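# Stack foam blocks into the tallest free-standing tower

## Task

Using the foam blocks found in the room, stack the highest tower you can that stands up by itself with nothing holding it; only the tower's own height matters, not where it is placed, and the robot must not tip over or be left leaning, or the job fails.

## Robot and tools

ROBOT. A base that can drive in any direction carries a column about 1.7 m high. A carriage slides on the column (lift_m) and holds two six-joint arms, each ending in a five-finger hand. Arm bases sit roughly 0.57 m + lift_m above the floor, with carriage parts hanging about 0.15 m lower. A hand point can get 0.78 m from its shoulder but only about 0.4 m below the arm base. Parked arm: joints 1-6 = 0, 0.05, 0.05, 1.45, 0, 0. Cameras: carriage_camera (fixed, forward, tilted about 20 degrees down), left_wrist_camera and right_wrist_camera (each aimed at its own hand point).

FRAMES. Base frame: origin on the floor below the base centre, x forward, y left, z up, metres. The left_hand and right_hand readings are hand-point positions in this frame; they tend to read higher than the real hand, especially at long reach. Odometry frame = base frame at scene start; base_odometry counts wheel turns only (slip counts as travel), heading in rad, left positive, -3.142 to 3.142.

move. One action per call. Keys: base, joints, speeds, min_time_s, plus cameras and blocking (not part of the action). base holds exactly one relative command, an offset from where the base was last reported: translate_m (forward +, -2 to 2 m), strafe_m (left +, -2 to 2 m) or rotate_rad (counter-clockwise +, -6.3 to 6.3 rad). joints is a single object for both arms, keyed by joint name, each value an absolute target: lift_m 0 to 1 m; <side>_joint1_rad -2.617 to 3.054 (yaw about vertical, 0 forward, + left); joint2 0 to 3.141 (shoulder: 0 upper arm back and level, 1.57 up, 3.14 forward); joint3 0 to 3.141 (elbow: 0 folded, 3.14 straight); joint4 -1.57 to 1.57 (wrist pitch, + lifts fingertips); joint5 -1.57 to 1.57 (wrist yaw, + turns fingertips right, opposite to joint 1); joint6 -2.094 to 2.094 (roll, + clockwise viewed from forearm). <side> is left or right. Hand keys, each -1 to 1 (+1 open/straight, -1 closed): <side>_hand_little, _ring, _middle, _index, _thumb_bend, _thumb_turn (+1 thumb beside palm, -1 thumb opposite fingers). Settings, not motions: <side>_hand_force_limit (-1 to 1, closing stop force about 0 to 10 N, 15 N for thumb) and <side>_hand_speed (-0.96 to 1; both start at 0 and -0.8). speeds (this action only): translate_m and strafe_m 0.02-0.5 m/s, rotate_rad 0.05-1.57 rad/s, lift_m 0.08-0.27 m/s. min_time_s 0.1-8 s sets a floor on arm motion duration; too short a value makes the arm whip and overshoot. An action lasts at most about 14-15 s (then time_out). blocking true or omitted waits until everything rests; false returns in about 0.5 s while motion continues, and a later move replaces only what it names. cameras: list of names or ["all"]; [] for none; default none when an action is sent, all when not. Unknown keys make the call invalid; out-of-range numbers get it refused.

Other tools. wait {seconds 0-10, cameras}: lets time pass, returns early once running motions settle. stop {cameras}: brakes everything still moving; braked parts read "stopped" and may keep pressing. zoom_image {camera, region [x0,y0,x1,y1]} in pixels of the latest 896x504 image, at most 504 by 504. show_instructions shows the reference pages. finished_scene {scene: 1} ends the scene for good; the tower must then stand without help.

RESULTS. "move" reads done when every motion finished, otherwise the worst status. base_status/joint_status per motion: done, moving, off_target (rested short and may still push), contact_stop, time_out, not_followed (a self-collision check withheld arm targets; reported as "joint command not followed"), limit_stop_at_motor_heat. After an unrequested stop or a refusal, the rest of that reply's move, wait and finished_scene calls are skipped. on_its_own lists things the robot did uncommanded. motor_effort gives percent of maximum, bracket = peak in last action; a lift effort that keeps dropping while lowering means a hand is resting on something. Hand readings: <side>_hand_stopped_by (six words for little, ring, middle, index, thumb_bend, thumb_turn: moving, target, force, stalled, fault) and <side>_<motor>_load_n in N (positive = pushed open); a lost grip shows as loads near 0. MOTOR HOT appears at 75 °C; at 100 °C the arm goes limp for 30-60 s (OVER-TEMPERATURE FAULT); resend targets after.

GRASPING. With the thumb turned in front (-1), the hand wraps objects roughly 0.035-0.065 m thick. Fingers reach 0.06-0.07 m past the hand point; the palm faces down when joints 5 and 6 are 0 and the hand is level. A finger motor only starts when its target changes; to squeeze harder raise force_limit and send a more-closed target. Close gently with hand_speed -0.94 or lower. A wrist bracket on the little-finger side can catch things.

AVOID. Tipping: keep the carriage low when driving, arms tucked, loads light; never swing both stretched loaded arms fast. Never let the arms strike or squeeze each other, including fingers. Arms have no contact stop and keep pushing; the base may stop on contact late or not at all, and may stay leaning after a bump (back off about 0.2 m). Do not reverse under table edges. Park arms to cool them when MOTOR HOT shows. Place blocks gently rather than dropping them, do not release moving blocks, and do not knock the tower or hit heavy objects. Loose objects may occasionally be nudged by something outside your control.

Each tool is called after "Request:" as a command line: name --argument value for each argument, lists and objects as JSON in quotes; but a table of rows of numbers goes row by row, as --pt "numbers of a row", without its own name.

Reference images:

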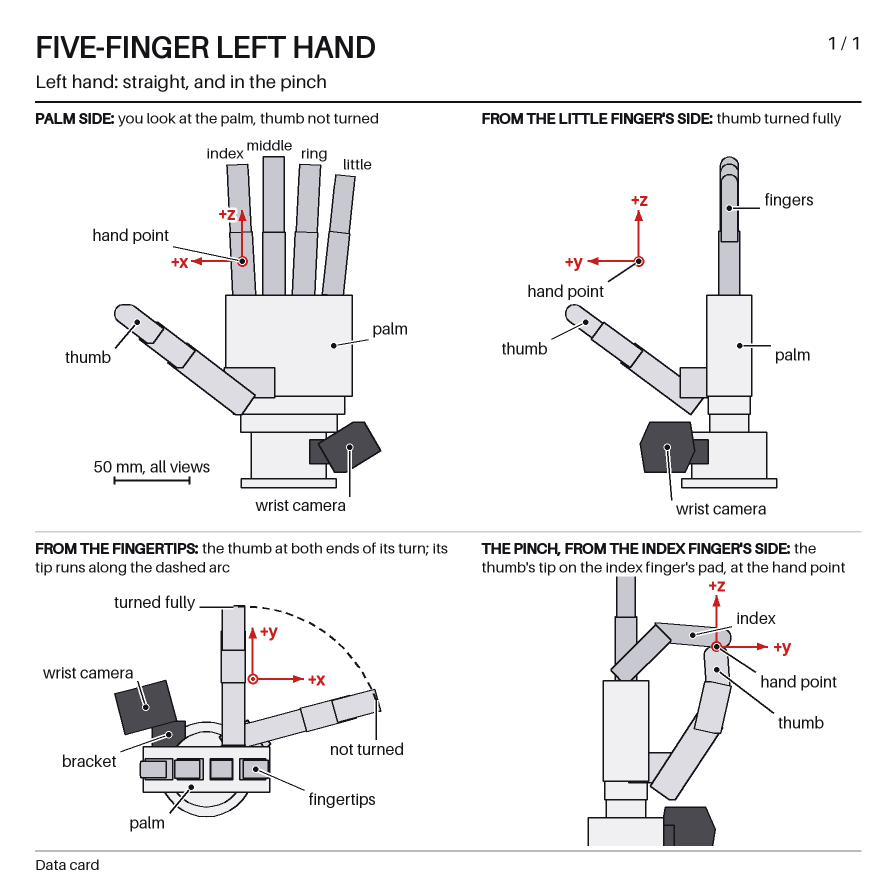

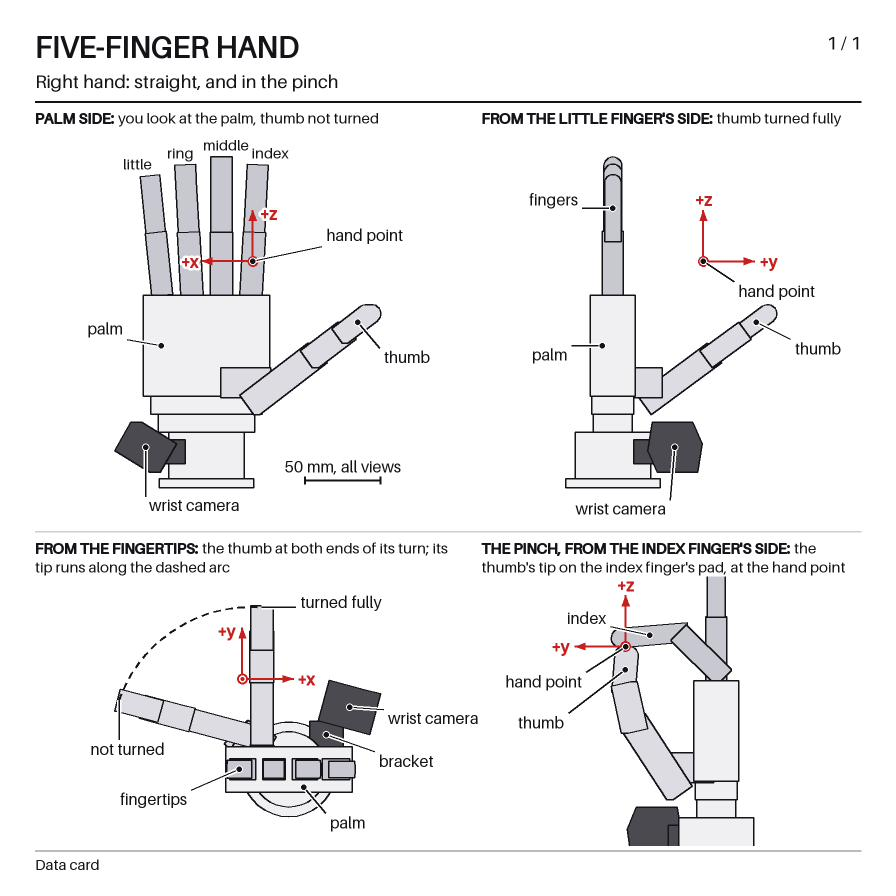

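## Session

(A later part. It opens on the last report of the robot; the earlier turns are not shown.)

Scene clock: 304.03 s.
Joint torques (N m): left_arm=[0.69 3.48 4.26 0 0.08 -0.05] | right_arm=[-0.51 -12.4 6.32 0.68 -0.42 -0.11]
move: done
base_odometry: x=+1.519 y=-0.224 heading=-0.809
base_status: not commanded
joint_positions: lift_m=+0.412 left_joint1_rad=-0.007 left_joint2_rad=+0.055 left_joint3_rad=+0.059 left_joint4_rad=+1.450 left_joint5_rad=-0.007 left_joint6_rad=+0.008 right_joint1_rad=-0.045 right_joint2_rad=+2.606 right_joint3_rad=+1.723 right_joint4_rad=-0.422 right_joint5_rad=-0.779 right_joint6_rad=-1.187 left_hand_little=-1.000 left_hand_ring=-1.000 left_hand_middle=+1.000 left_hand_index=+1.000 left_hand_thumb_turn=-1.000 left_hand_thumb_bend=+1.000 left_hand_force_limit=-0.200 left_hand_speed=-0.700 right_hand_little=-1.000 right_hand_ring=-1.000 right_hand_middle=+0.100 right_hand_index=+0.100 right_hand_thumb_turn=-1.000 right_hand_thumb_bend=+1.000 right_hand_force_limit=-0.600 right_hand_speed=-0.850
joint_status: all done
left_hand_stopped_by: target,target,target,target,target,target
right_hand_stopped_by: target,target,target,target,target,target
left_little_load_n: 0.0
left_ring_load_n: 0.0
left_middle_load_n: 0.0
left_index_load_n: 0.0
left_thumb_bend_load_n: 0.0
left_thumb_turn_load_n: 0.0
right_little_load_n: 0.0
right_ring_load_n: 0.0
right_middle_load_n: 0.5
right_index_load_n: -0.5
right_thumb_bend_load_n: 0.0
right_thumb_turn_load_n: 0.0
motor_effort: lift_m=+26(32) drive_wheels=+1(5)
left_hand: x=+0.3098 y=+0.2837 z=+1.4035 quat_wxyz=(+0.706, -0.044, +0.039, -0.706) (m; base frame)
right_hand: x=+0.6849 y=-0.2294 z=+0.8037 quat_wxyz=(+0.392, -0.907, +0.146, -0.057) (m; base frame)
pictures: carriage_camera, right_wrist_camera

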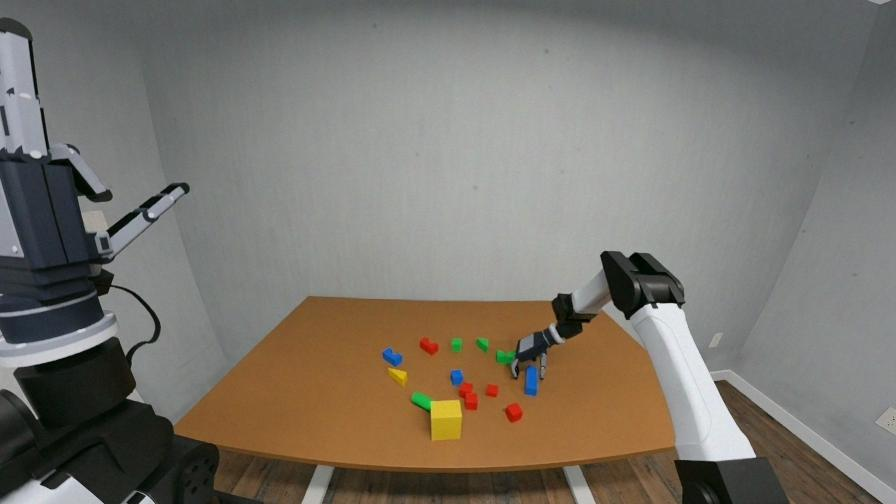

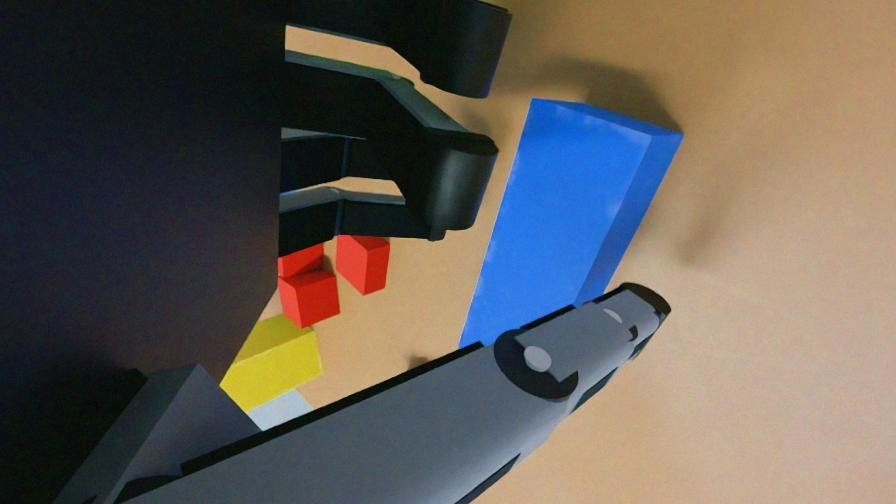

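Request:
move --joints '{"lift_m": 0.392}' --speeds '{"lift_m": 0.08}' --cameras '[]'

Request:
move --joints '{"right_hand_index": -0.8, "right_hand_middle": -0.8, "right_hand_speed": -0.85, "right_hand_force_limit": -0.5}' --cameras '["right_wrist_camera", "carriage_camera"]'

Request:
zoom_image --camera "carriage_camera" --region '[460, 310, 600, 420]'

Scene clock: 305.60 s.
Joint torques (N m): left_arm=[0.69 3.47 4.23 0.01 0.08 -0.05] | right_arm=[0.01 -11.89 6.17 0.8 -0.14 -0.12]
move: done
base_odometry: x=+1.519 y=-0.224 heading=-0.809
base_status: not commanded
joint_positions: lift_m=+0.392 left_joint1_rad=-0.007 left_joint2_rad=+0.055 left_joint3_rad=+0.059 left_joint4_rad=+1.451 left_joint5_rad=-0.007 left_joint6_rad=+0.008 right_joint1_rad=-0.052 right_joint2_rad=+2.601 right_joint3_rad=+1.725 right_joint4_rad=-0.432 right_joint5_rad=-0.807 right_joint6_rad=-1.186 left_hand_little=-1.000 left_hand_ring=-1.000 left_hand_middle=+1.000 left_hand_index=+1.000 left_hand_thumb_turn=-1.000 left_hand_thumb_bend=+1.000 left_hand_force_limit=-0.200 left_hand_speed=-0.700 right_hand_little=-1.000 right_hand_ring=-1.000 right_hand_middle=+0.099 right_hand_index=+0.100 right_hand_thumb_turn=-1.000 right_hand_thumb_bend=+1.000 right_hand_force_limit=-0.600 right_hand_speed=-0.850
joint_status: all done
left_hand_stopped_by: target,target,target,target,target,target
right_hand_stopped_by: target,target,target,target,target,target
left_little_load_n: 0.0
left_ring_load_n: 0.0
left_middle_load_n: 0.0
left_index_load_n: 0.0
left_thumb_bend_load_n: 0.0
left_thumb_turn_load_n: 0.0
right_little_load_n: 0.0
right_ring_load_n: 0.0
right_middle_load_n: -6.0
right_index_load_n: 0.0
right_thumb_bend_load_n: 0.0
right_thumb_turn_load_n: 0.0
motor_effort: lift_m=+21(22) drive_wheels=+1(5)
left_hand: x=+0.3096 y=+0.2837 z=+1.3840 quat_wxyz=(+0.706, -0.043, +0.039, -0.706) (m; base frame)
right_hand: x=+0.6846 y=-0.2277 z=+0.7896 quat_wxyz=(+0.404, -0.901, +0.147, -0.054) (m; base frame)
pictures: none
No camera images: "cameras" was empty.

Scene clock: 308.00 s.
Joint torques (N m): left_arm=[0.69 3.48 4.22 -0.01 0.09 -0.05] | right_arm=[-0.23 -11.89 6.15 0.75 -0.37 -0.13]
move: off_target
base_odometry: x=+1.519 y=-0.224 heading=-0.809
base_status: not commanded
joint_positions: lift_m=+0.392 left_joint1_rad=-0.007 left_joint2_rad=+0.055 left_joint3_rad=+0.059 left_joint4_rad=+1.451 left_joint5_rad=-0.007 left_joint6_rad=+0.008 right_joint1_rad=-0.049 right_joint2_rad=+2.601 right_joint3_rad=+1.725 right_joint4_rad=-0.427 right_joint5_rad=-0.781 right_joint6_rad=-1.187 left_hand_little=-1.000 left_hand_ring=-1.000 left_hand_middle=+1.000 left_hand_index=+1.000 left_hand_thumb_turn=-1.000 left_hand_thumb_bend=+1.000 left_hand_force_limit=-0.200 left_hand_speed=-0.700 right_hand_little=-1.000 right_hand_ring=-1.000 right_hand_middle=-0.343 right_hand_index=-0.440 right_hand_thumb_turn=-1.000 right_hand_thumb_bend=+1.000 right_hand_force_limit=-0.500 right_hand_speed=-0.850
joint_status: right_hand_middle off_target (ended at -0.343, target -0.800); right_hand_index off_target (ended at -0.440, target -0.800); the others done
left_hand_stopped_by: target,target,target,target,target,target
right_hand_stopped_by: target,target,force,force,target,target
left_little_load_n: 0.0
left_ring_load_n: 0.0
left_middle_load_n: 0.0
left_index_load_n: 0.0
left_thumb_bend_load_n: 0.0
left_thumb_turn_load_n: 0.0
right_little_load_n: 0.0
right_ring_load_n: 0.0
right_middle_load_n: 0.5
right_index_load_n: 5.5
right_thumb_bend_load_n: 0.5
right_thumb_turn_load_n: -1.0
motor_effort: lift_m=+22(24) drive_wheels=+1(2)
left_hand: x=+0.3096 y=+0.2837 z=+1.3840 quat_wxyz=(+0.706, -0.043, +0.039, -0.706) (m; base frame)
right_hand: x=+0.6862 y=-0.2309 z=+0.7870 quat_wxyz=(+0.393, -0.906, +0.148, -0.058) (m; base frame)
pictures: carriage_camera, right_wrist_camera

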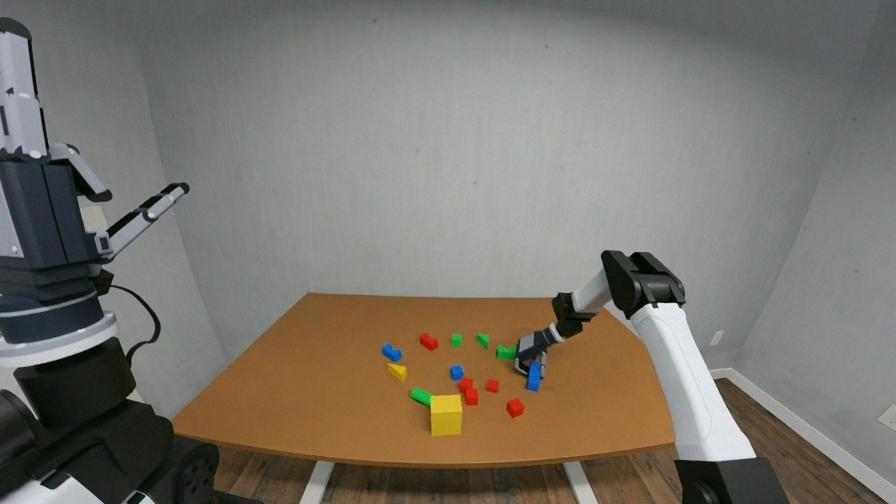

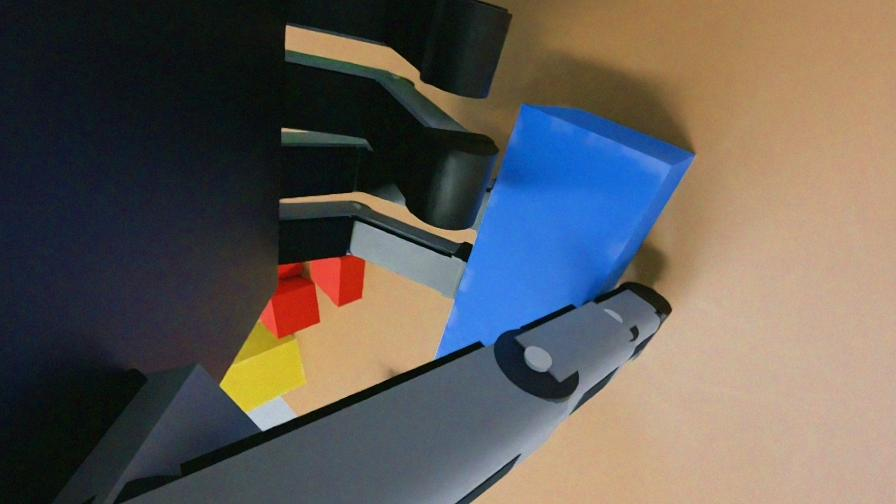

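Scaled by 3.600 from the camera's 896x504 image, which has a finer 1280x720 frame.

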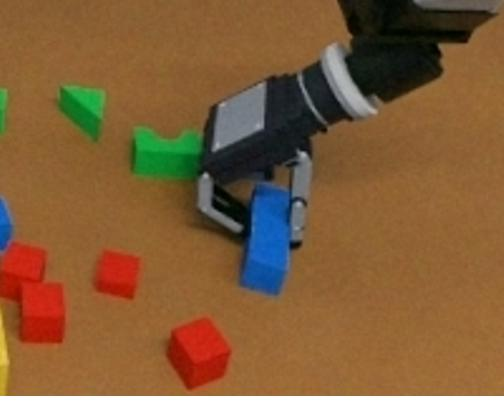

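Request:
move --joints '{"right_hand_middle": -0.82, "right_hand_force_limit": -0.3}' --cameras '[]'

Request:
move --joints '{"lift_m": 0.46}' --speeds '{"lift_m": 0.08}' --cameras '["right_wrist_camera", "carriage_camera"]'

Request:
zoom_image --camera "carriage_camera" --region '[460, 310, 600, 420]'

Scene clock: 309.63 s.
Joint torques (N m): left_arm=[0.72 3.49 4.25 -0.01 0.08 -0.05] | right_arm=[-0.18 -11.89 6.17 0.74 -0.37 -0.15]
move: off_target
base_odometry: x=+1.519 y=-0.224 heading=-0.809
base_status: not commanded
joint_positions: lift_m=+0.392 left_joint1_rad=-0.007 left_joint2_rad=+0.055 left_joint3_rad=+0.059 left_joint4_rad=+1.451 left_joint5_rad=-0.007 left_joint6_rad=+0.008 right_joint1_rad=-0.049 right_joint2_rad=+2.601 right_joint3_rad=+1.725 right_joint4_rad=-0.427 right_joint5_rad=-0.781 right_joint6_rad=-1.187 left_hand_little=-1.000 left_hand_ring=-1.000 left_hand_middle=+1.000 left_hand_index=+1.000 left_hand_thumb_turn=-1.000 left_hand_thumb_bend=+1.000 left_hand_force_limit=-0.200 left_hand_speed=-0.700 right_hand_little=-1.000 right_hand_ring=-1.000 right_hand_middle=-0.354 right_hand_index=-0.440 right_hand_thumb_turn=-1.000 right_hand_thumb_bend=+1.000 right_hand_force_limit=-0.300 right_hand_speed=-0.850
joint_status: right_hand_middle off_target (ended at -0.354, target -0.820); the others done
left_hand_stopped_by: target,target,target,target,target,target
right_hand_stopped_by: target,target,force,force,target,target
left_little_load_n: 0.0
left_ring_load_n: 0.0
left_middle_load_n: 0.0
left_index_load_n: 0.0
left_thumb_bend_load_n: 0.0
left_thumb_turn_load_n: 0.0
right_little_load_n: 0.0
right_ring_load_n: 0.5
right_middle_load_n: 4.5
right_index_load_n: 3.5
right_thumb_bend_load_n: 1.0
right_thumb_turn_load_n: 0.0
motor_effort: lift_m=+21(22) drive_wheels=+1(1)
left_hand: x=+0.3096 y=+0.2837 z=+1.3840 quat_wxyz=(+0.706, -0.043, +0.039, -0.706) (m; base frame)
right_hand: x=+0.6862 y=-0.2309 z=+0.7870 quat_wxyz=(+0.393, -0.906, +0.148, -0.058) (m; base frame)
pictures: none
No camera images: "cameras" was empty.

Scene clock: 310.87 s.
Joint torques (N m): left_arm=[0.69 3.48 4.36 -0.01 0.09 -0.05] | right_arm=[-0.17 -12.15 6.08 0.76 -0.39 -0.12]
move: done
base_odometry: x=+1.519 y=-0.224 heading=-0.809
base_status: not commanded
joint_positions: lift_m=+0.460 left_joint1_rad=-0.007 left_joint2_rad=+0.055 left_joint3_rad=+0.058 left_joint4_rad=+1.451 left_joint5_rad=-0.007 left_joint6_rad=+0.008 right_joint1_rad=-0.049 right_joint2_rad=+2.604 right_joint3_rad=+1.725 right_joint4_rad=-0.427 right_joint5_rad=-0.779 right_joint6_rad=-1.187 left_hand_little=-1.000 left_hand_ring=-1.000 left_hand_middle=+1.000 left_hand_index=+1.000 left_hand_thumb_turn=-1.000 left_hand_thumb_bend=+1.000 left_hand_force_limit=-0.200 left_hand_speed=-0.700 right_hand_little=-1.000 right_hand_ring=-1.000 right_hand_middle=-0.354 right_hand_index=-0.440 right_hand_thumb_turn=-1.000 right_hand_thumb_bend=+1.000 right_hand_force_limit=-0.300 right_hand_speed=-0.850
joint_status: all done
left_hand_stopped_by: target,target,target,target,target,target
right_hand_stopped_by: target,target,force,force,target,target
left_little_load_n: 0.0
left_ring_load_n: 0.0
left_middle_load_n: 0.0
left_index_load_n: 0.0
left_thumb_bend_load_n: 0.0
left_thumb_turn_load_n: 0.0
right_little_load_n: 0.0
right_ring_load_n: 0.0
right_middle_load_n: 4.5
right_index_load_n: 3.5
right_thumb_bend_load_n: 1.0
right_thumb_turn_load_n: 0.0
motor_effort: lift_m=+26(33) drive_wheels=+1(4)
left_hand: x=+0.3099 y=+0.2837 z=+1.4513 quat_wxyz=(+0.706, -0.044, +0.039, -0.706) (m; base frame)
right_hand: x=+0.6855 y=-0.2313 z=+0.8531 quat_wxyz=(+0.391, -0.906, +0.148, -0.057) (m; base frame)
pictures: carriage_camera, right_wrist_camera

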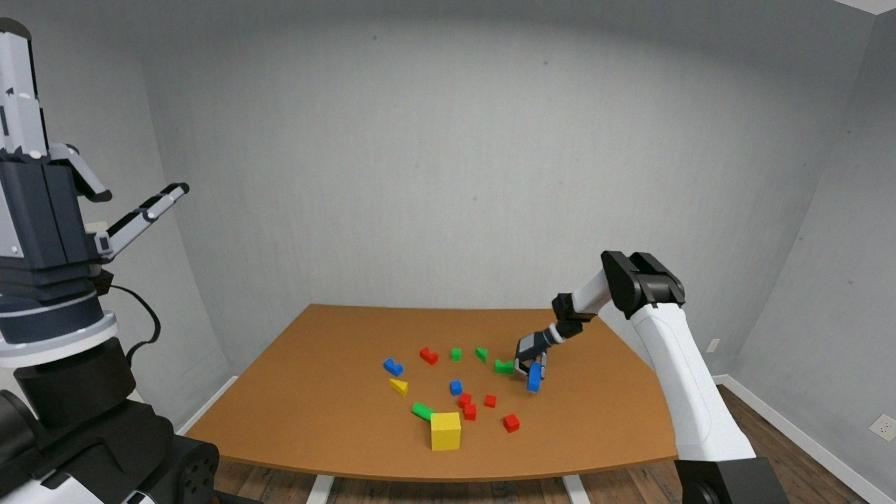

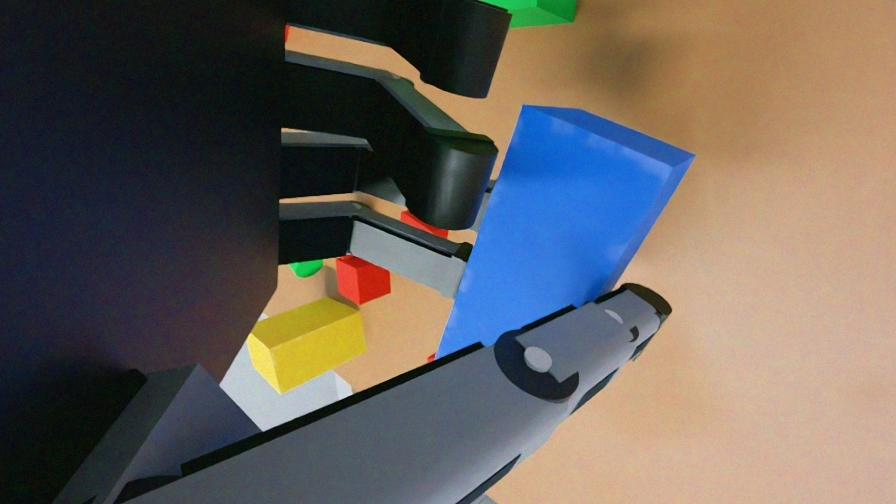

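Scaled by 3.600 from the camera's 896x504 image, which has a finer 1280x720 frame.

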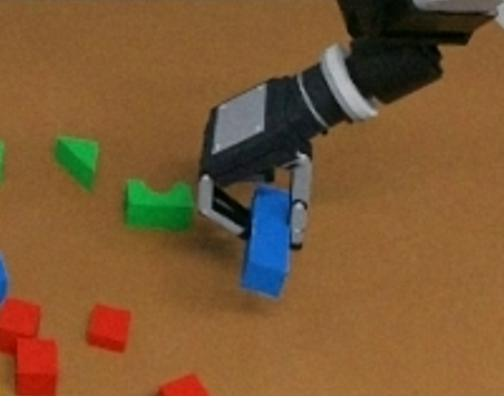

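Request:
zoom_image --camera "right_wrist_camera" --region '[420, 80, 720, 370]'

Scaled by 1.680 from the camera's 896x504 image, which has a finer 1280x720 frame.

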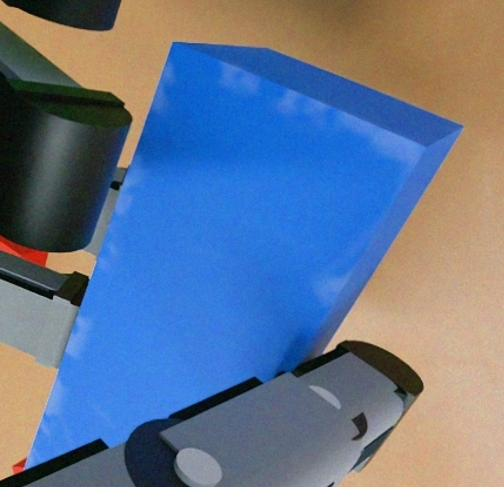

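Request:
move --joints '{"lift_m": 0.6}' --speeds '{"lift_m": 0.2}' --cameras '[]'

Request:
move --joints '{"right_joint1_rad": 0.3, "right_joint2_rad": 2.0, "right_joint3_rad": 1.1, "right_joint4_rad": 0.3, "right_joint5_rad": -0.2, "right_joint6_rad": -1.4}' --base '{"translate_m": -0.1}' --speeds '{"translate_m": 0.1}' --min_time_s 3 --cameras '[]'

Request:
move --joints '{"right_joint1_rad": 0.834, "right_joint2_rad": 2.009, "right_joint3_rad": 0.853, "right_joint4_rad": 1.113, "right_joint5_rad": 0.049, "right_joint6_rad": -1.613}' --min_time_s 3 --cameras '[]'

Request:
move --joints '{"lift_m": 0.33}' --speeds '{"lift_m": 0.2}' --cameras '["right_wrist_camera", "carriage_camera"]'

Request:
zoom_image --camera "carriage_camera" --region '[360, 240, 540, 420]'

Scene clock: 323.57 s.
Joint torques (N m): left_arm=[0.69 3.49 4.27 -0.01 0.09 -0.05] | right_arm=[-0.25 -12.49 6.12 0.74 -0.41 -0.13]
move: done
base_odometry: x=+1.519 y=-0.224 heading=-0.809
base_status: not commanded
joint_positions: lift_m=+0.600 left_joint1_rad=-0.007 left_joint2_rad=+0.055 left_joint3_rad=+0.058 left_joint4_rad=+1.451 left_joint5_rad=-0.007 left_joint6_rad=+0.008 right_joint1_rad=-0.049 right_joint2_rad=+2.608 right_joint3_rad=+1.725 right_joint4_rad=-0.426 right_joint5_rad=-0.776 right_joint6_rad=-1.187 left_hand_little=-1.000 left_hand_ring=-1.000 left_hand_middle=+1.000 left_hand_index=+1.000 left_hand_thumb_turn=-1.000 left_hand_thumb_bend=+1.000 left_hand_force_limit=-0.200 left_hand_speed=-0.700 right_hand_little=-1.000 right_hand_ring=-1.000 right_hand_middle=-0.354 right_hand_index=-0.440 right_hand_thumb_turn=-1.000 right_hand_thumb_bend=+1.000 right_hand_force_limit=-0.300 right_hand_speed=-0.850
joint_status: all done
left_hand_stopped_by: target,target,target,target,target,target
right_hand_stopped_by: target,target,force,force,target,target
left_little_load_n: 0.0
left_ring_load_n: 0.0
left_middle_load_n: 0.0
left_index_load_n: 0.0
left_thumb_bend_load_n: 0.0
left_thumb_turn_load_n: 0.0
right_little_load_n: 0.0
right_ring_load_n: 0.0
right_middle_load_n: 5.0
right_index_load_n: 4.0
right_thumb_bend_load_n: 1.0
right_thumb_turn_load_n: 0.0
motor_effort: lift_m=+25(33) drive_wheels=+1(4)
left_hand: x=+0.3099 y=+0.2837 z=+1.5913 quat_wxyz=(+0.706, -0.044, +0.039, -0.706) (m; base frame)
right_hand: x=+0.6849 y=-0.2317 z=+0.9912 quat_wxyz=(+0.390, -0.907, +0.149, -0.057) (m; base frame)
pictures: none
No camera images: "cameras" was empty.

Scene clock: 326.87 s.
Joint torques (N m): left_arm=[0.69 3.49 4.27 -0.01 0.09 -0.06] | right_arm=[0.13 -12.37 5.89 2.04 0.02 -0.16]
move: done
base_odometry: x=+1.450 y=-0.152 heading=-0.809
base_status: done
joint_positions: lift_m=+0.600 left_joint1_rad=-0.007 left_joint2_rad=+0.055 left_joint3_rad=+0.058 left_joint4_rad=+1.451 left_joint5_rad=-0.007 left_joint6_rad=+0.008 right_joint1_rad=+0.293 right_joint2_rad=+2.032 right_joint3_rad=+1.108 right_joint4_rad=+0.285 right_joint5_rad=-0.212 right_joint6_rad=-1.392 left_hand_little=-1.000 left_hand_ring=-1.000 left_hand_middle=+1.000 left_hand_index=+1.000 left_hand_thumb_turn=-1.000 left_hand_thumb_bend=+1.000 left_hand_force_limit=-0.200 left_hand_speed=-0.700 right_hand_little=-1.000 right_hand_ring=-1.000 right_hand_middle=-0.354 right_hand_index=-0.440 right_hand_thumb_turn=-1.000 right_hand_thumb_bend=+1.000 right_hand_force_limit=-0.300 right_hand_speed=-0.850
joint_status: all done
left_hand_stopped_by: target,target,target,target,target,target
right_hand_stopped_by: target,target,force,force,target,target
left_little_load_n: 0.0
left_ring_load_n: 0.0
left_middle_load_n: 0.0
left_index_load_n: 0.0
left_thumb_bend_load_n: 0.0
left_thumb_turn_load_n: 0.0
right_little_load_n: 0.0
right_ring_load_n: 0.0
right_middle_load_n: 4.5
right_index_load_n: 3.5
right_thumb_bend_load_n: 1.0
right_thumb_turn_load_n: 0.0
motor_effort: lift_m=+25(27) drive_wheels=-5(10)
left_hand: x=+0.3099 y=+0.2837 z=+1.5913 quat_wxyz=(+0.706, -0.044, +0.039, -0.706) (m; base frame)
right_hand: x=+0.7274 y=-0.1716 z=+1.1363 quat_wxyz=(+0.196, -0.884, -0.098, -0.412) (m; base frame)
pictures: none
No camera images: "cameras" was empty.

Scene clock: 330.17 s.
Joint torques (N m): left_arm=[0.69 3.48 4.27 0 0.09 -0.05] | right_arm=[0.23 -10.99 5.29 2.31 0.11 -0.2]
move: done
base_odometry: x=+1.450 y=-0.152 heading=-0.809
base_status: not commanded
joint_positions: lift_m=+0.600 left_joint1_rad=-0.007 left_joint2_rad=+0.055 left_joint3_rad=+0.058 left_joint4_rad=+1.451 left_joint5_rad=-0.007 left_joint6_rad=+0.008 right_joint1_rad=+0.827 right_joint2_rad=+2.032 right_joint3_rad=+0.860 right_joint4_rad=+1.097 right_joint5_rad=+0.037 right_joint6_rad=-1.605 left_hand_little=-1.000 left_hand_ring=-1.000 left_hand_middle=+1.000 left_hand_index=+1.000 left_hand_thumb_turn=-1.000 left_hand_thumb_bend=+1.000 left_hand_force_limit=-0.200 left_hand_speed=-0.700 right_hand_little=-1.000 right_hand_ring=-1.000 right_hand_middle=-0.354 right_hand_index=-0.440 right_hand_thumb_turn=-1.000 right_hand_thumb_bend=+1.000 right_hand_force_limit=-0.300 right_hand_speed=-0.850
joint_status: all done
left_hand_stopped_by: target,target,target,target,target,target
right_hand_stopped_by: target,target,force,force,target,target
left_little_load_n: 0.0
left_ring_load_n: 0.0
left_middle_load_n: 0.0
left_index_load_n: 0.0
left_thumb_bend_load_n: 0.0
left_thumb_turn_load_n: 0.0
right_little_load_n: 0.0
right_ring_load_n: 0.0
right_middle_load_n: 4.5
right_index_load_n: 4.0
right_thumb_bend_load_n: 1.0
right_thumb_turn_load_n: 0.0
motor_effort: lift_m=+26(27) drive_wheels=-6(6)
left_hand: x=+0.3099 y=+0.2837 z=+1.5913 quat_wxyz=(+0.706, -0.044, +0.039, -0.706) (m; base frame)
right_hand: x=+0.6407 y=+0.0458 z=+1.2418 quat_wxyz=(+0.250, -0.672, -0.294, -0.632) (m; base frame)
pictures: none
No camera images: "cameras" was empty.

Scene clock: 332.00 s.
Joint torques (N m): left_arm=[0.68 3.51 4.29 0 0.09 -0.05] | right_arm=[0.25 -10.41 5.83 2.21 0.1 -0.15]
move: done
base_odometry: x=+1.450 y=-0.152 heading=-0.809
base_status: not commanded
joint_positions: lift_m=+0.330 left_joint1_rad=-0.007 left_joint2_rad=+0.055 left_joint3_rad=+0.058 left_joint4_rad=+1.451 left_joint5_rad=-0.007 left_joint6_rad=+0.008 right_joint1_rad=+0.827 right_joint2_rad=+2.025 right_joint3_rad=+0.854 right_joint4_rad=+1.108 right_joint5_rad=+0.040 right_joint6_rad=-1.606 left_hand_little=-1.000 left_hand_ring=-1.000 left_hand_middle=+1.000 left_hand_index=+1.000 left_hand_thumb_turn=-1.000 left_hand_thumb_bend=+1.000 left_hand_force_limit=-0.200 left_hand_speed=-0.700 right_hand_little=-1.000 right_hand_ring=-1.000 right_hand_middle=-0.354 right_hand_index=-0.440 right_hand_thumb_turn=-1.000 right_hand_thumb_bend=+1.000 right_hand_force_limit=-0.300 right_hand_speed=-0.850
joint_status: all done
left_hand_stopped_by: target,target,target,target,target,target
right_hand_stopped_by: target,target,force,force,target,target
left_little_load_n: 0.0
left_ring_load_n: 0.0
left_middle_load_n: 0.0
left_index_load_n: 0.0
left_thumb_bend_load_n: 0.0
left_thumb_turn_load_n: 0.0
right_little_load_n: 0.0
right_ring_load_n: 0.0
right_middle_load_n: 4.5
right_index_load_n: 3.5
right_thumb_bend_load_n: 1.0
right_thumb_turn_load_n: 0.0
motor_effort: lift_m=+23(24) drive_wheels=-5(6)
left_hand: x=+0.3097 y=+0.2837 z=+1.3216 quat_wxyz=(+0.706, -0.043, +0.039, -0.706) (m; base frame)
right_hand: x=+0.6404 y=+0.0447 z=+0.9766 quat_wxyz=(+0.250, -0.668, -0.292, -0.637) (m; base frame)
pictures: carriage_camera, right_wrist_camera

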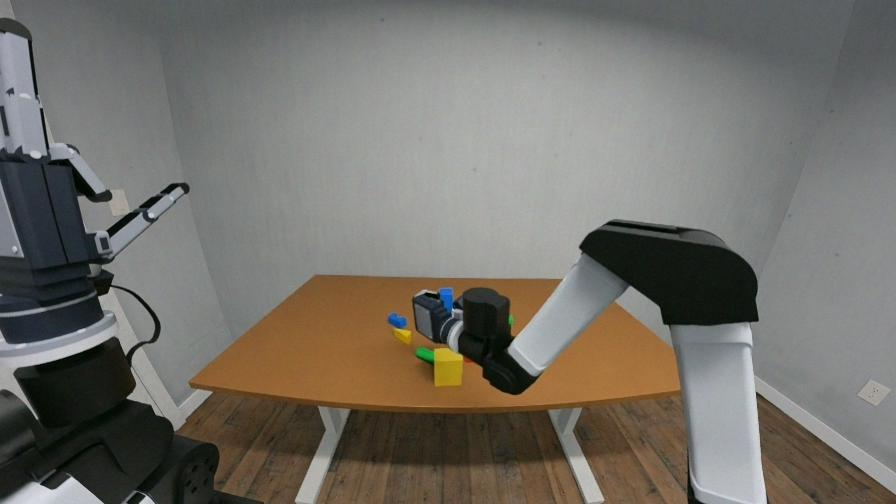

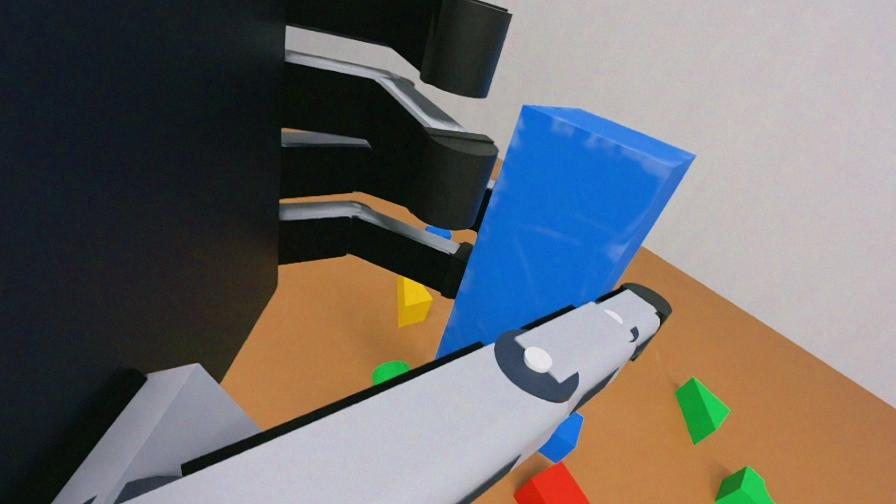

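Scaled by 2.800 from the camera's 896x504 image, which has a finer 1280x720 frame.

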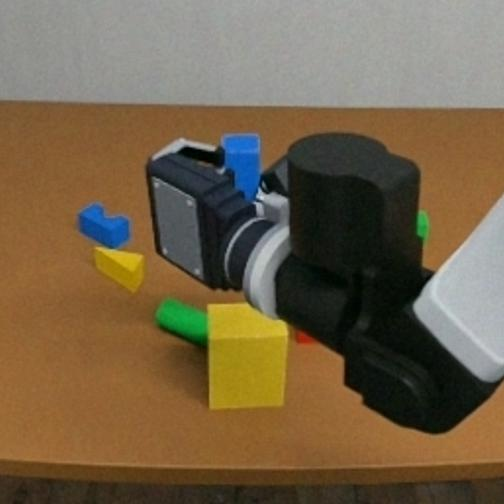

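Request:
move --joints '{"right_joint1_rad": 0.851, "right_joint2_rad": 1.986, "right_joint3_rad": 0.814, "right_joint4_rad": 1.148, "right_joint5_rad": 0.066, "right_joint6_rad": -1.603}' --cameras '[]'

Request:
move --joints '{"lift_m": 0.28}' --speeds '{"lift_m": 0.1}' --cameras '["right_wrist_camera", "carriage_camera"]'

Request:
zoom_image --camera "carriage_camera" --region '[380, 240, 520, 380]'

Scene clock: 342.87 s.
Joint torques (N m): left_arm=[0.69 3.52 4.27 0 0.08 -0.05] | right_arm=[-0.05 -11.45 5.34 2.32 0.13 -0.08]
move: done
base_odometry: x=+1.450 y=-0.152 heading=-0.809
base_status: not commanded
joint_positions: lift_m=+0.330 left_joint1_rad=-0.007 left_joint2_rad=+0.055 left_joint3_rad=+0.058 left_joint4_rad=+1.451 left_joint5_rad=-0.007 left_joint6_rad=+0.008 right_joint1_rad=+0.845 right_joint2_rad=+2.016 right_joint3_rad=+0.820 right_joint4_rad=+1.131 right_joint5_rad=+0.054 right_joint6_rad=-1.606 left_hand_little=-1.000 left_hand_ring=-1.000 left_hand_middle=+1.000 left_hand_index=+1.000 left_hand_thumb_turn=-1.000 left_hand_thumb_bend=+1.000 left_hand_force_limit=-0.200 left_hand_speed=-0.700 right_hand_little=-1.000 right_hand_ring=-1.000 right_hand_middle=-0.354 right_hand_index=-0.440 right_hand_thumb_turn=-1.000 right_hand_thumb_bend=+1.000 right_hand_force_limit=-0.300 right_hand_speed=-0.850
joint_status: all done
left_hand_stopped_by: target,target,target,target,target,target
right_hand_stopped_by: target,target,force,force,target,target
left_little_load_n: 0.0
left_ring_load_n: 0.0
left_middle_load_n: 0.0
left_index_load_n: 0.0
left_thumb_bend_load_n: 0.0
left_thumb_turn_load_n: 0.0
right_little_load_n: 0.0
right_ring_load_n: 0.0
right_middle_load_n: 4.5
right_index_load_n: 3.5
right_thumb_bend_load_n: 1.0
right_thumb_turn_load_n: 0.5
motor_effort: lift_m=+23(24) drive_wheels=-5(6)
left_hand: x=+0.3097 y=+0.2837 z=+1.3216 quat_wxyz=(+0.706, -0.043, +0.039, -0.706) (m; base frame)
right_hand: x=+0.6302 y=+0.0443 z=+0.9733 quat_wxyz=(+0.251, -0.668, -0.294, -0.636) (m; base frame)
pictures: none
No camera images: "cameras" was empty.

Scene clock: 343.73 s.
Joint torques (N m): left_arm=[0.68 3.49 4.26 0.01 0.1 -0.06] | right_arm=[0.03 -10.54 5.72 2.26 0.08 -0.07]
move: done
base_odometry: x=+1.450 y=-0.152 heading=-0.809
base_status: not commanded
joint_positions: lift_m=+0.280 left_joint1_rad=-0.007 left_joint2_rad=+0.055 left_joint3_rad=+0.058 left_joint4_rad=+1.451 left_joint5_rad=-0.007 left_joint6_rad=+0.008 right_joint1_rad=+0.845 right_joint2_rad=+2.007 right_joint3_rad=+0.816 right_joint4_rad=+1.141 right_joint5_rad=+0.056 right_joint6_rad=-1.606 left_hand_little=-1.000 left_hand_ring=-1.000 left_hand_middle=+1.000 left_hand_index=+1.000 left_hand_thumb_turn=-1.000 left_hand_thumb_bend=+1.000 left_hand_force_limit=-0.200 left_hand_speed=-0.700 right_hand_little=-1.000 right_hand_ring=-1.000 right_hand_middle=-0.354 right_hand_index=-0.440 right_hand_thumb_turn=-1.000 right_hand_thumb_bend=+1.000 right_hand_force_limit=-0.300 right_hand_speed=-0.850
joint_status: all done
left_hand_stopped_by: target,target,target,target,target,target
right_hand_stopped_by: target,target,force,force,target,target
left_little_load_n: 0.0
left_ring_load_n: 0.0
left_middle_load_n: 0.0
left_index_load_n: 0.0
left_thumb_bend_load_n: 0.0
left_thumb_turn_load_n: 0.0
right_little_load_n: 0.0
right_ring_load_n: 0.0
right_middle_load_n: 4.5
right_index_load_n: 3.5
right_thumb_bend_load_n: 1.0
right_thumb_turn_load_n: 0.0
motor_effort: lift_m=+23(27) drive_wheels=-5(6)
left_hand: x=+0.3097 y=+0.2837 z=+1.2716 quat_wxyz=(+0.706, -0.043, +0.039, -0.706) (m; base frame)
right_hand: x=+0.6301 y=+0.0436 z=+0.9291 quat_wxyz=(+0.253, -0.663, -0.291, -0.641) (m; base frame)
pictures: carriage_camera, right_wrist_camera

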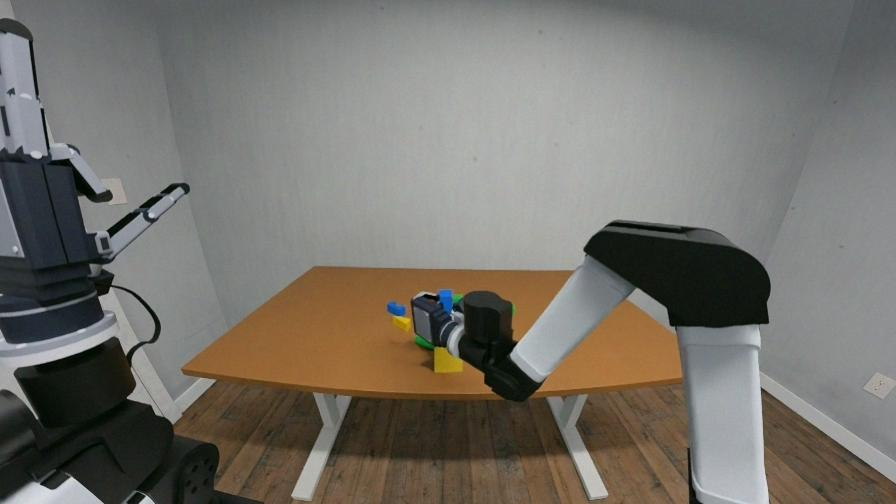

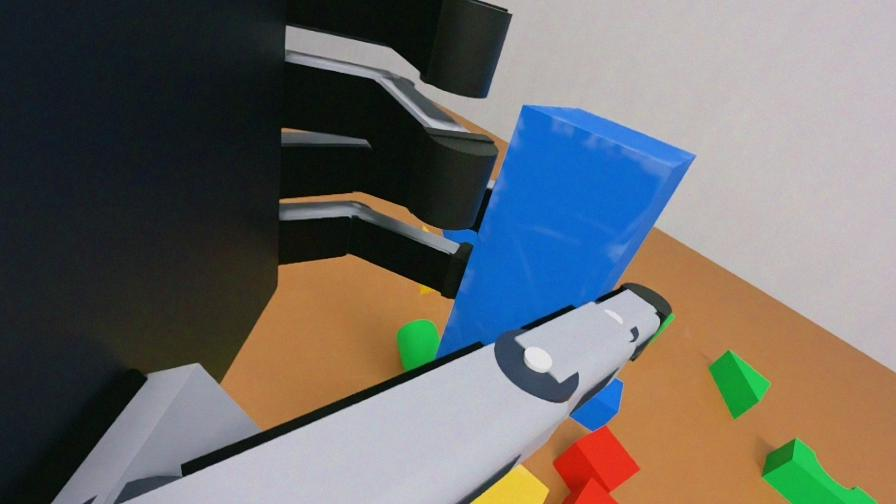

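Scaled by 3.600 from the camera's 896x504 image, which has a finer 1280x720 frame.

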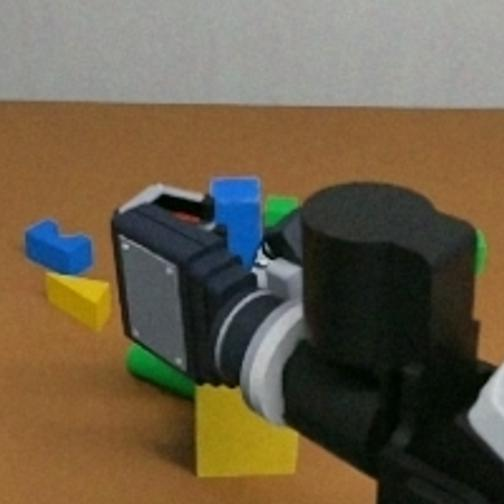

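Request:
move --joints '{"lift_m": 0.255}' --speeds '{"lift_m": 0.08}' --cameras '["right_wrist_camera"]'

Request:
move --joints '{"lift_m": 0.249}' --speeds '{"lift_m": 0.08}' --cameras '["right_wrist_camera"]'

Scene clock: 347.93 s.
Joint torques (N m): left_arm=[0.69 3.55 4.3 -0.05 0.1 -0.05] | right_arm=[0.09 -10.39 5.71 2.22 0.08 -0.08]
move: done
base_odometry: x=+1.450 y=-0.152 heading=-0.809
base_status: not commanded
joint_positions: lift_m=+0.255 left_joint1_rad=-0.007 left_joint2_rad=+0.055 left_joint3_rad=+0.058 left_joint4_rad=+1.451 left_joint5_rad=-0.007 left_joint6_rad=+0.008 right_joint1_rad=+0.845 right_joint2_rad=+2.005 right_joint3_rad=+0.816 right_joint4_rad=+1.143 right_joint5_rad=+0.057 right_joint6_rad=-1.606 left_hand_little=-1.000 left_hand_ring=-1.000 left_hand_middle=+1.000 left_hand_index=+1.000 left_hand_thumb_turn=-1.000 left_hand_thumb_bend=+1.000 left_hand_force_limit=-0.200 left_hand_speed=-0.700 right_hand_little=-1.000 right_hand_ring=-1.000 right_hand_middle=-0.354 right_hand_index=-0.440 right_hand_thumb_turn=-1.000 right_hand_thumb_bend=+1.000 right_hand_force_limit=-0.300 right_hand_speed=-0.850
joint_status: all done
left_hand_stopped_by: target,target,target,target,target,target
right_hand_stopped_by: target,target,force,force,target,target
left_little_load_n: 0.0
left_ring_load_n: 0.0
left_middle_load_n: 0.0
left_index_load_n: 0.0
left_thumb_bend_load_n: 0.0
left_thumb_turn_load_n: 0.0
right_little_load_n: 0.0
right_ring_load_n: 0.0
right_middle_load_n: 4.5
right_index_load_n: 3.5
right_thumb_bend_load_n: 1.0
right_thumb_turn_load_n: 0.0
motor_effort: lift_m=+23(24) drive_wheels=-6(6)
left_hand: x=+0.3097 y=+0.2837 z=+1.2466 quat_wxyz=(+0.706, -0.043, +0.039, -0.706) (m; base frame)
right_hand: x=+0.6303 y=+0.0436 z=+0.9057 quat_wxyz=(+0.253, -0.662, -0.290, -0.643) (m; base frame)
pictures: right_wrist_camera

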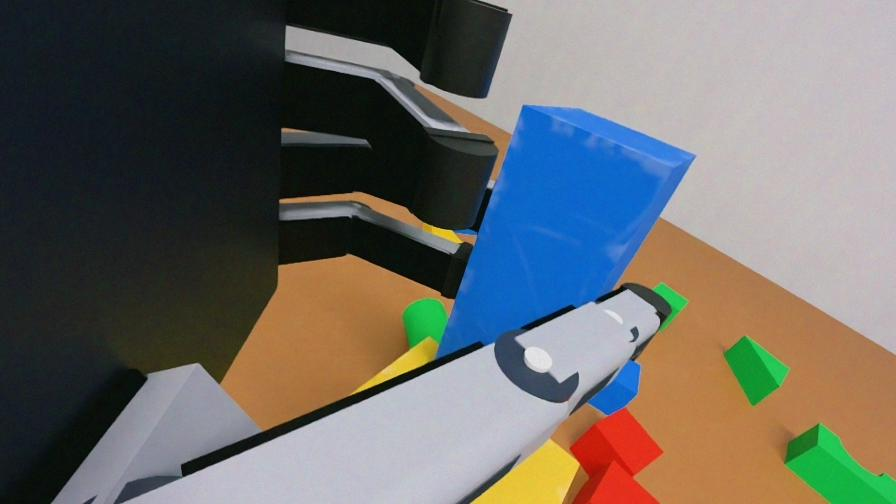

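Scene clock: 348.37 s.
Joint torques (N m): left_arm=[0.69 3.51 4.26 -0.04 0.09 -0.05] | right_arm=[0.08 -10.18 5.71 2.16 0.08 -0.07]
move: done
base_odometry: x=+1.450 y=-0.152 heading=-0.809
base_status: not commanded
joint_positions: lift_m=+0.249 left_joint1_rad=-0.007 left_joint2_rad=+0.055 left_joint3_rad=+0.058 left_joint4_rad=+1.451 left_joint5_rad=-0.007 left_joint6_rad=+0.008 right_joint1_rad=+0.845 right_joint2_rad=+2.003 right_joint3_rad=+0.816 right_joint4_rad=+1.149 right_joint5_rad=+0.057 right_joint6_rad=-1.608 left_hand_little=-1.000 left_hand_ring=-1.000 left_hand_middle=+1.000 left_hand_index=+1.000 left_hand_thumb_turn=-1.000 left_hand_thumb_bend=+1.000 left_hand_force_limit=-0.200 left_hand_speed=-0.700 right_hand_little=-1.000 right_hand_ring=-1.000 right_hand_middle=-0.354 right_hand_index=-0.440 right_hand_thumb_turn=-1.000 right_hand_thumb_bend=+1.000 right_hand_force_limit=-0.300 right_hand_speed=-0.850
joint_status: all done
left_hand_stopped_by: target,target,target,target,target,target
right_hand_stopped_by: target,target,force,force,target,target
left_little_load_n: 0.0
left_ring_load_n: 0.0
left_middle_load_n: -0.5
left_index_load_n: 0.0
left_thumb_bend_load_n: 0.0
left_thumb_turn_load_n: 0.0
right_little_load_n: 0.0
right_ring_load_n: 0.0
right_middle_load_n: 4.5
right_index_load_n: 3.5
right_thumb_bend_load_n: 1.0
right_thumb_turn_load_n: 0.0
motor_effort: lift_m=+24(25) drive_wheels=-6(6)
left_hand: x=+0.3097 y=+0.2837 z=+1.2406 quat_wxyz=(+0.706, -0.043, +0.039, -0.706) (m; base frame)
right_hand: x=+0.6305 y=+0.0437 z=+0.9023 quat_wxyz=(+0.254, -0.660, -0.290, -0.645) (m; base frame)
pictures: right_wrist_camera

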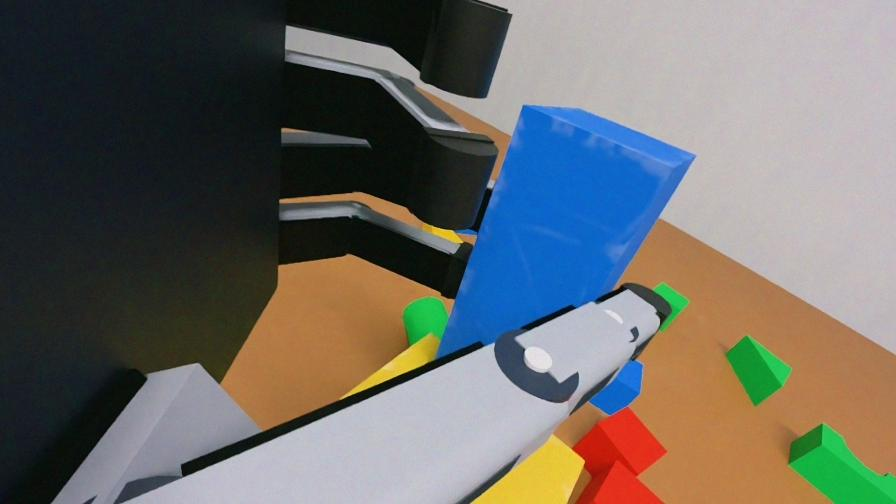

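Request:
move --joints '{"right_hand_index": -0.2, "right_hand_middle": -0.15, "right_hand_speed": -0.9}' --cameras '["right_wrist_camera"]'

Scene clock: 351.10 s.
Joint torques (N m): left_arm=[0.66 3.54 4.26 -0.01 0.09 -0.05] | right_arm=[0.05 -10.26 5.59 2.17 0.08 -0.06]
move: done
base_odometry: x=+1.450 y=-0.152 heading=-0.809
base_status: not commanded
joint_positions: lift_m=+0.249 left_joint1_rad=-0.007 left_joint2_rad=+0.055 left_joint3_rad=+0.058 left_joint4_rad=+1.451 left_joint5_rad=-0.007 left_joint6_rad=+0.008 right_joint1_rad=+0.845 right_joint2_rad=+2.003 right_joint3_rad=+0.816 right_joint4_rad=+1.149 right_joint5_rad=+0.057 right_joint6_rad=-1.608 left_hand_little=-1.000 left_hand_ring=-1.000 left_hand_middle=+1.000 left_hand_index=+1.000 left_hand_thumb_turn=-1.000 left_hand_thumb_bend=+1.000 left_hand_force_limit=-0.200 left_hand_speed=-0.700 right_hand_little=-1.000 right_hand_ring=-1.000 right_hand_middle=-0.150 right_hand_index=-0.200 right_hand_thumb_turn=-1.000 right_hand_thumb_bend=+1.000 right_hand_force_limit=-0.300 right_hand_speed=-0.900
joint_status: all done
left_hand_stopped_by: target,target,target,target,target,target
right_hand_stopped_by: target,target,target,target,target,target
left_little_load_n: 0.0
left_ring_load_n: 0.0
left_middle_load_n: 0.5
left_index_load_n: 0.0
left_thumb_bend_load_n: 0.0
left_thumb_turn_load_n: 0.0
right_little_load_n: 0.0
right_ring_load_n: 0.0
right_middle_load_n: 0.0
right_index_load_n: 0.0
right_thumb_bend_load_n: 0.0
right_thumb_turn_load_n: 0.0
motor_effort: lift_m=+24(24) drive_wheels=-5(5)
left_hand: x=+0.3097 y=+0.2837 z=+1.2406 quat_wxyz=(+0.706, -0.043, +0.039, -0.706) (m; base frame)
right_hand: x=+0.6305 y=+0.0437 z=+0.9023 quat_wxyz=(+0.254, -0.660, -0.290, -0.645) (m; base frame)
pictures: right_wrist_camera

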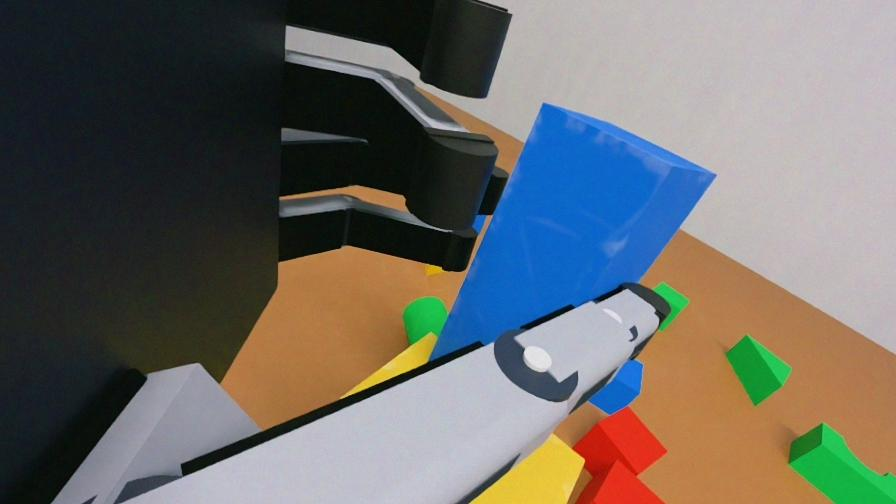

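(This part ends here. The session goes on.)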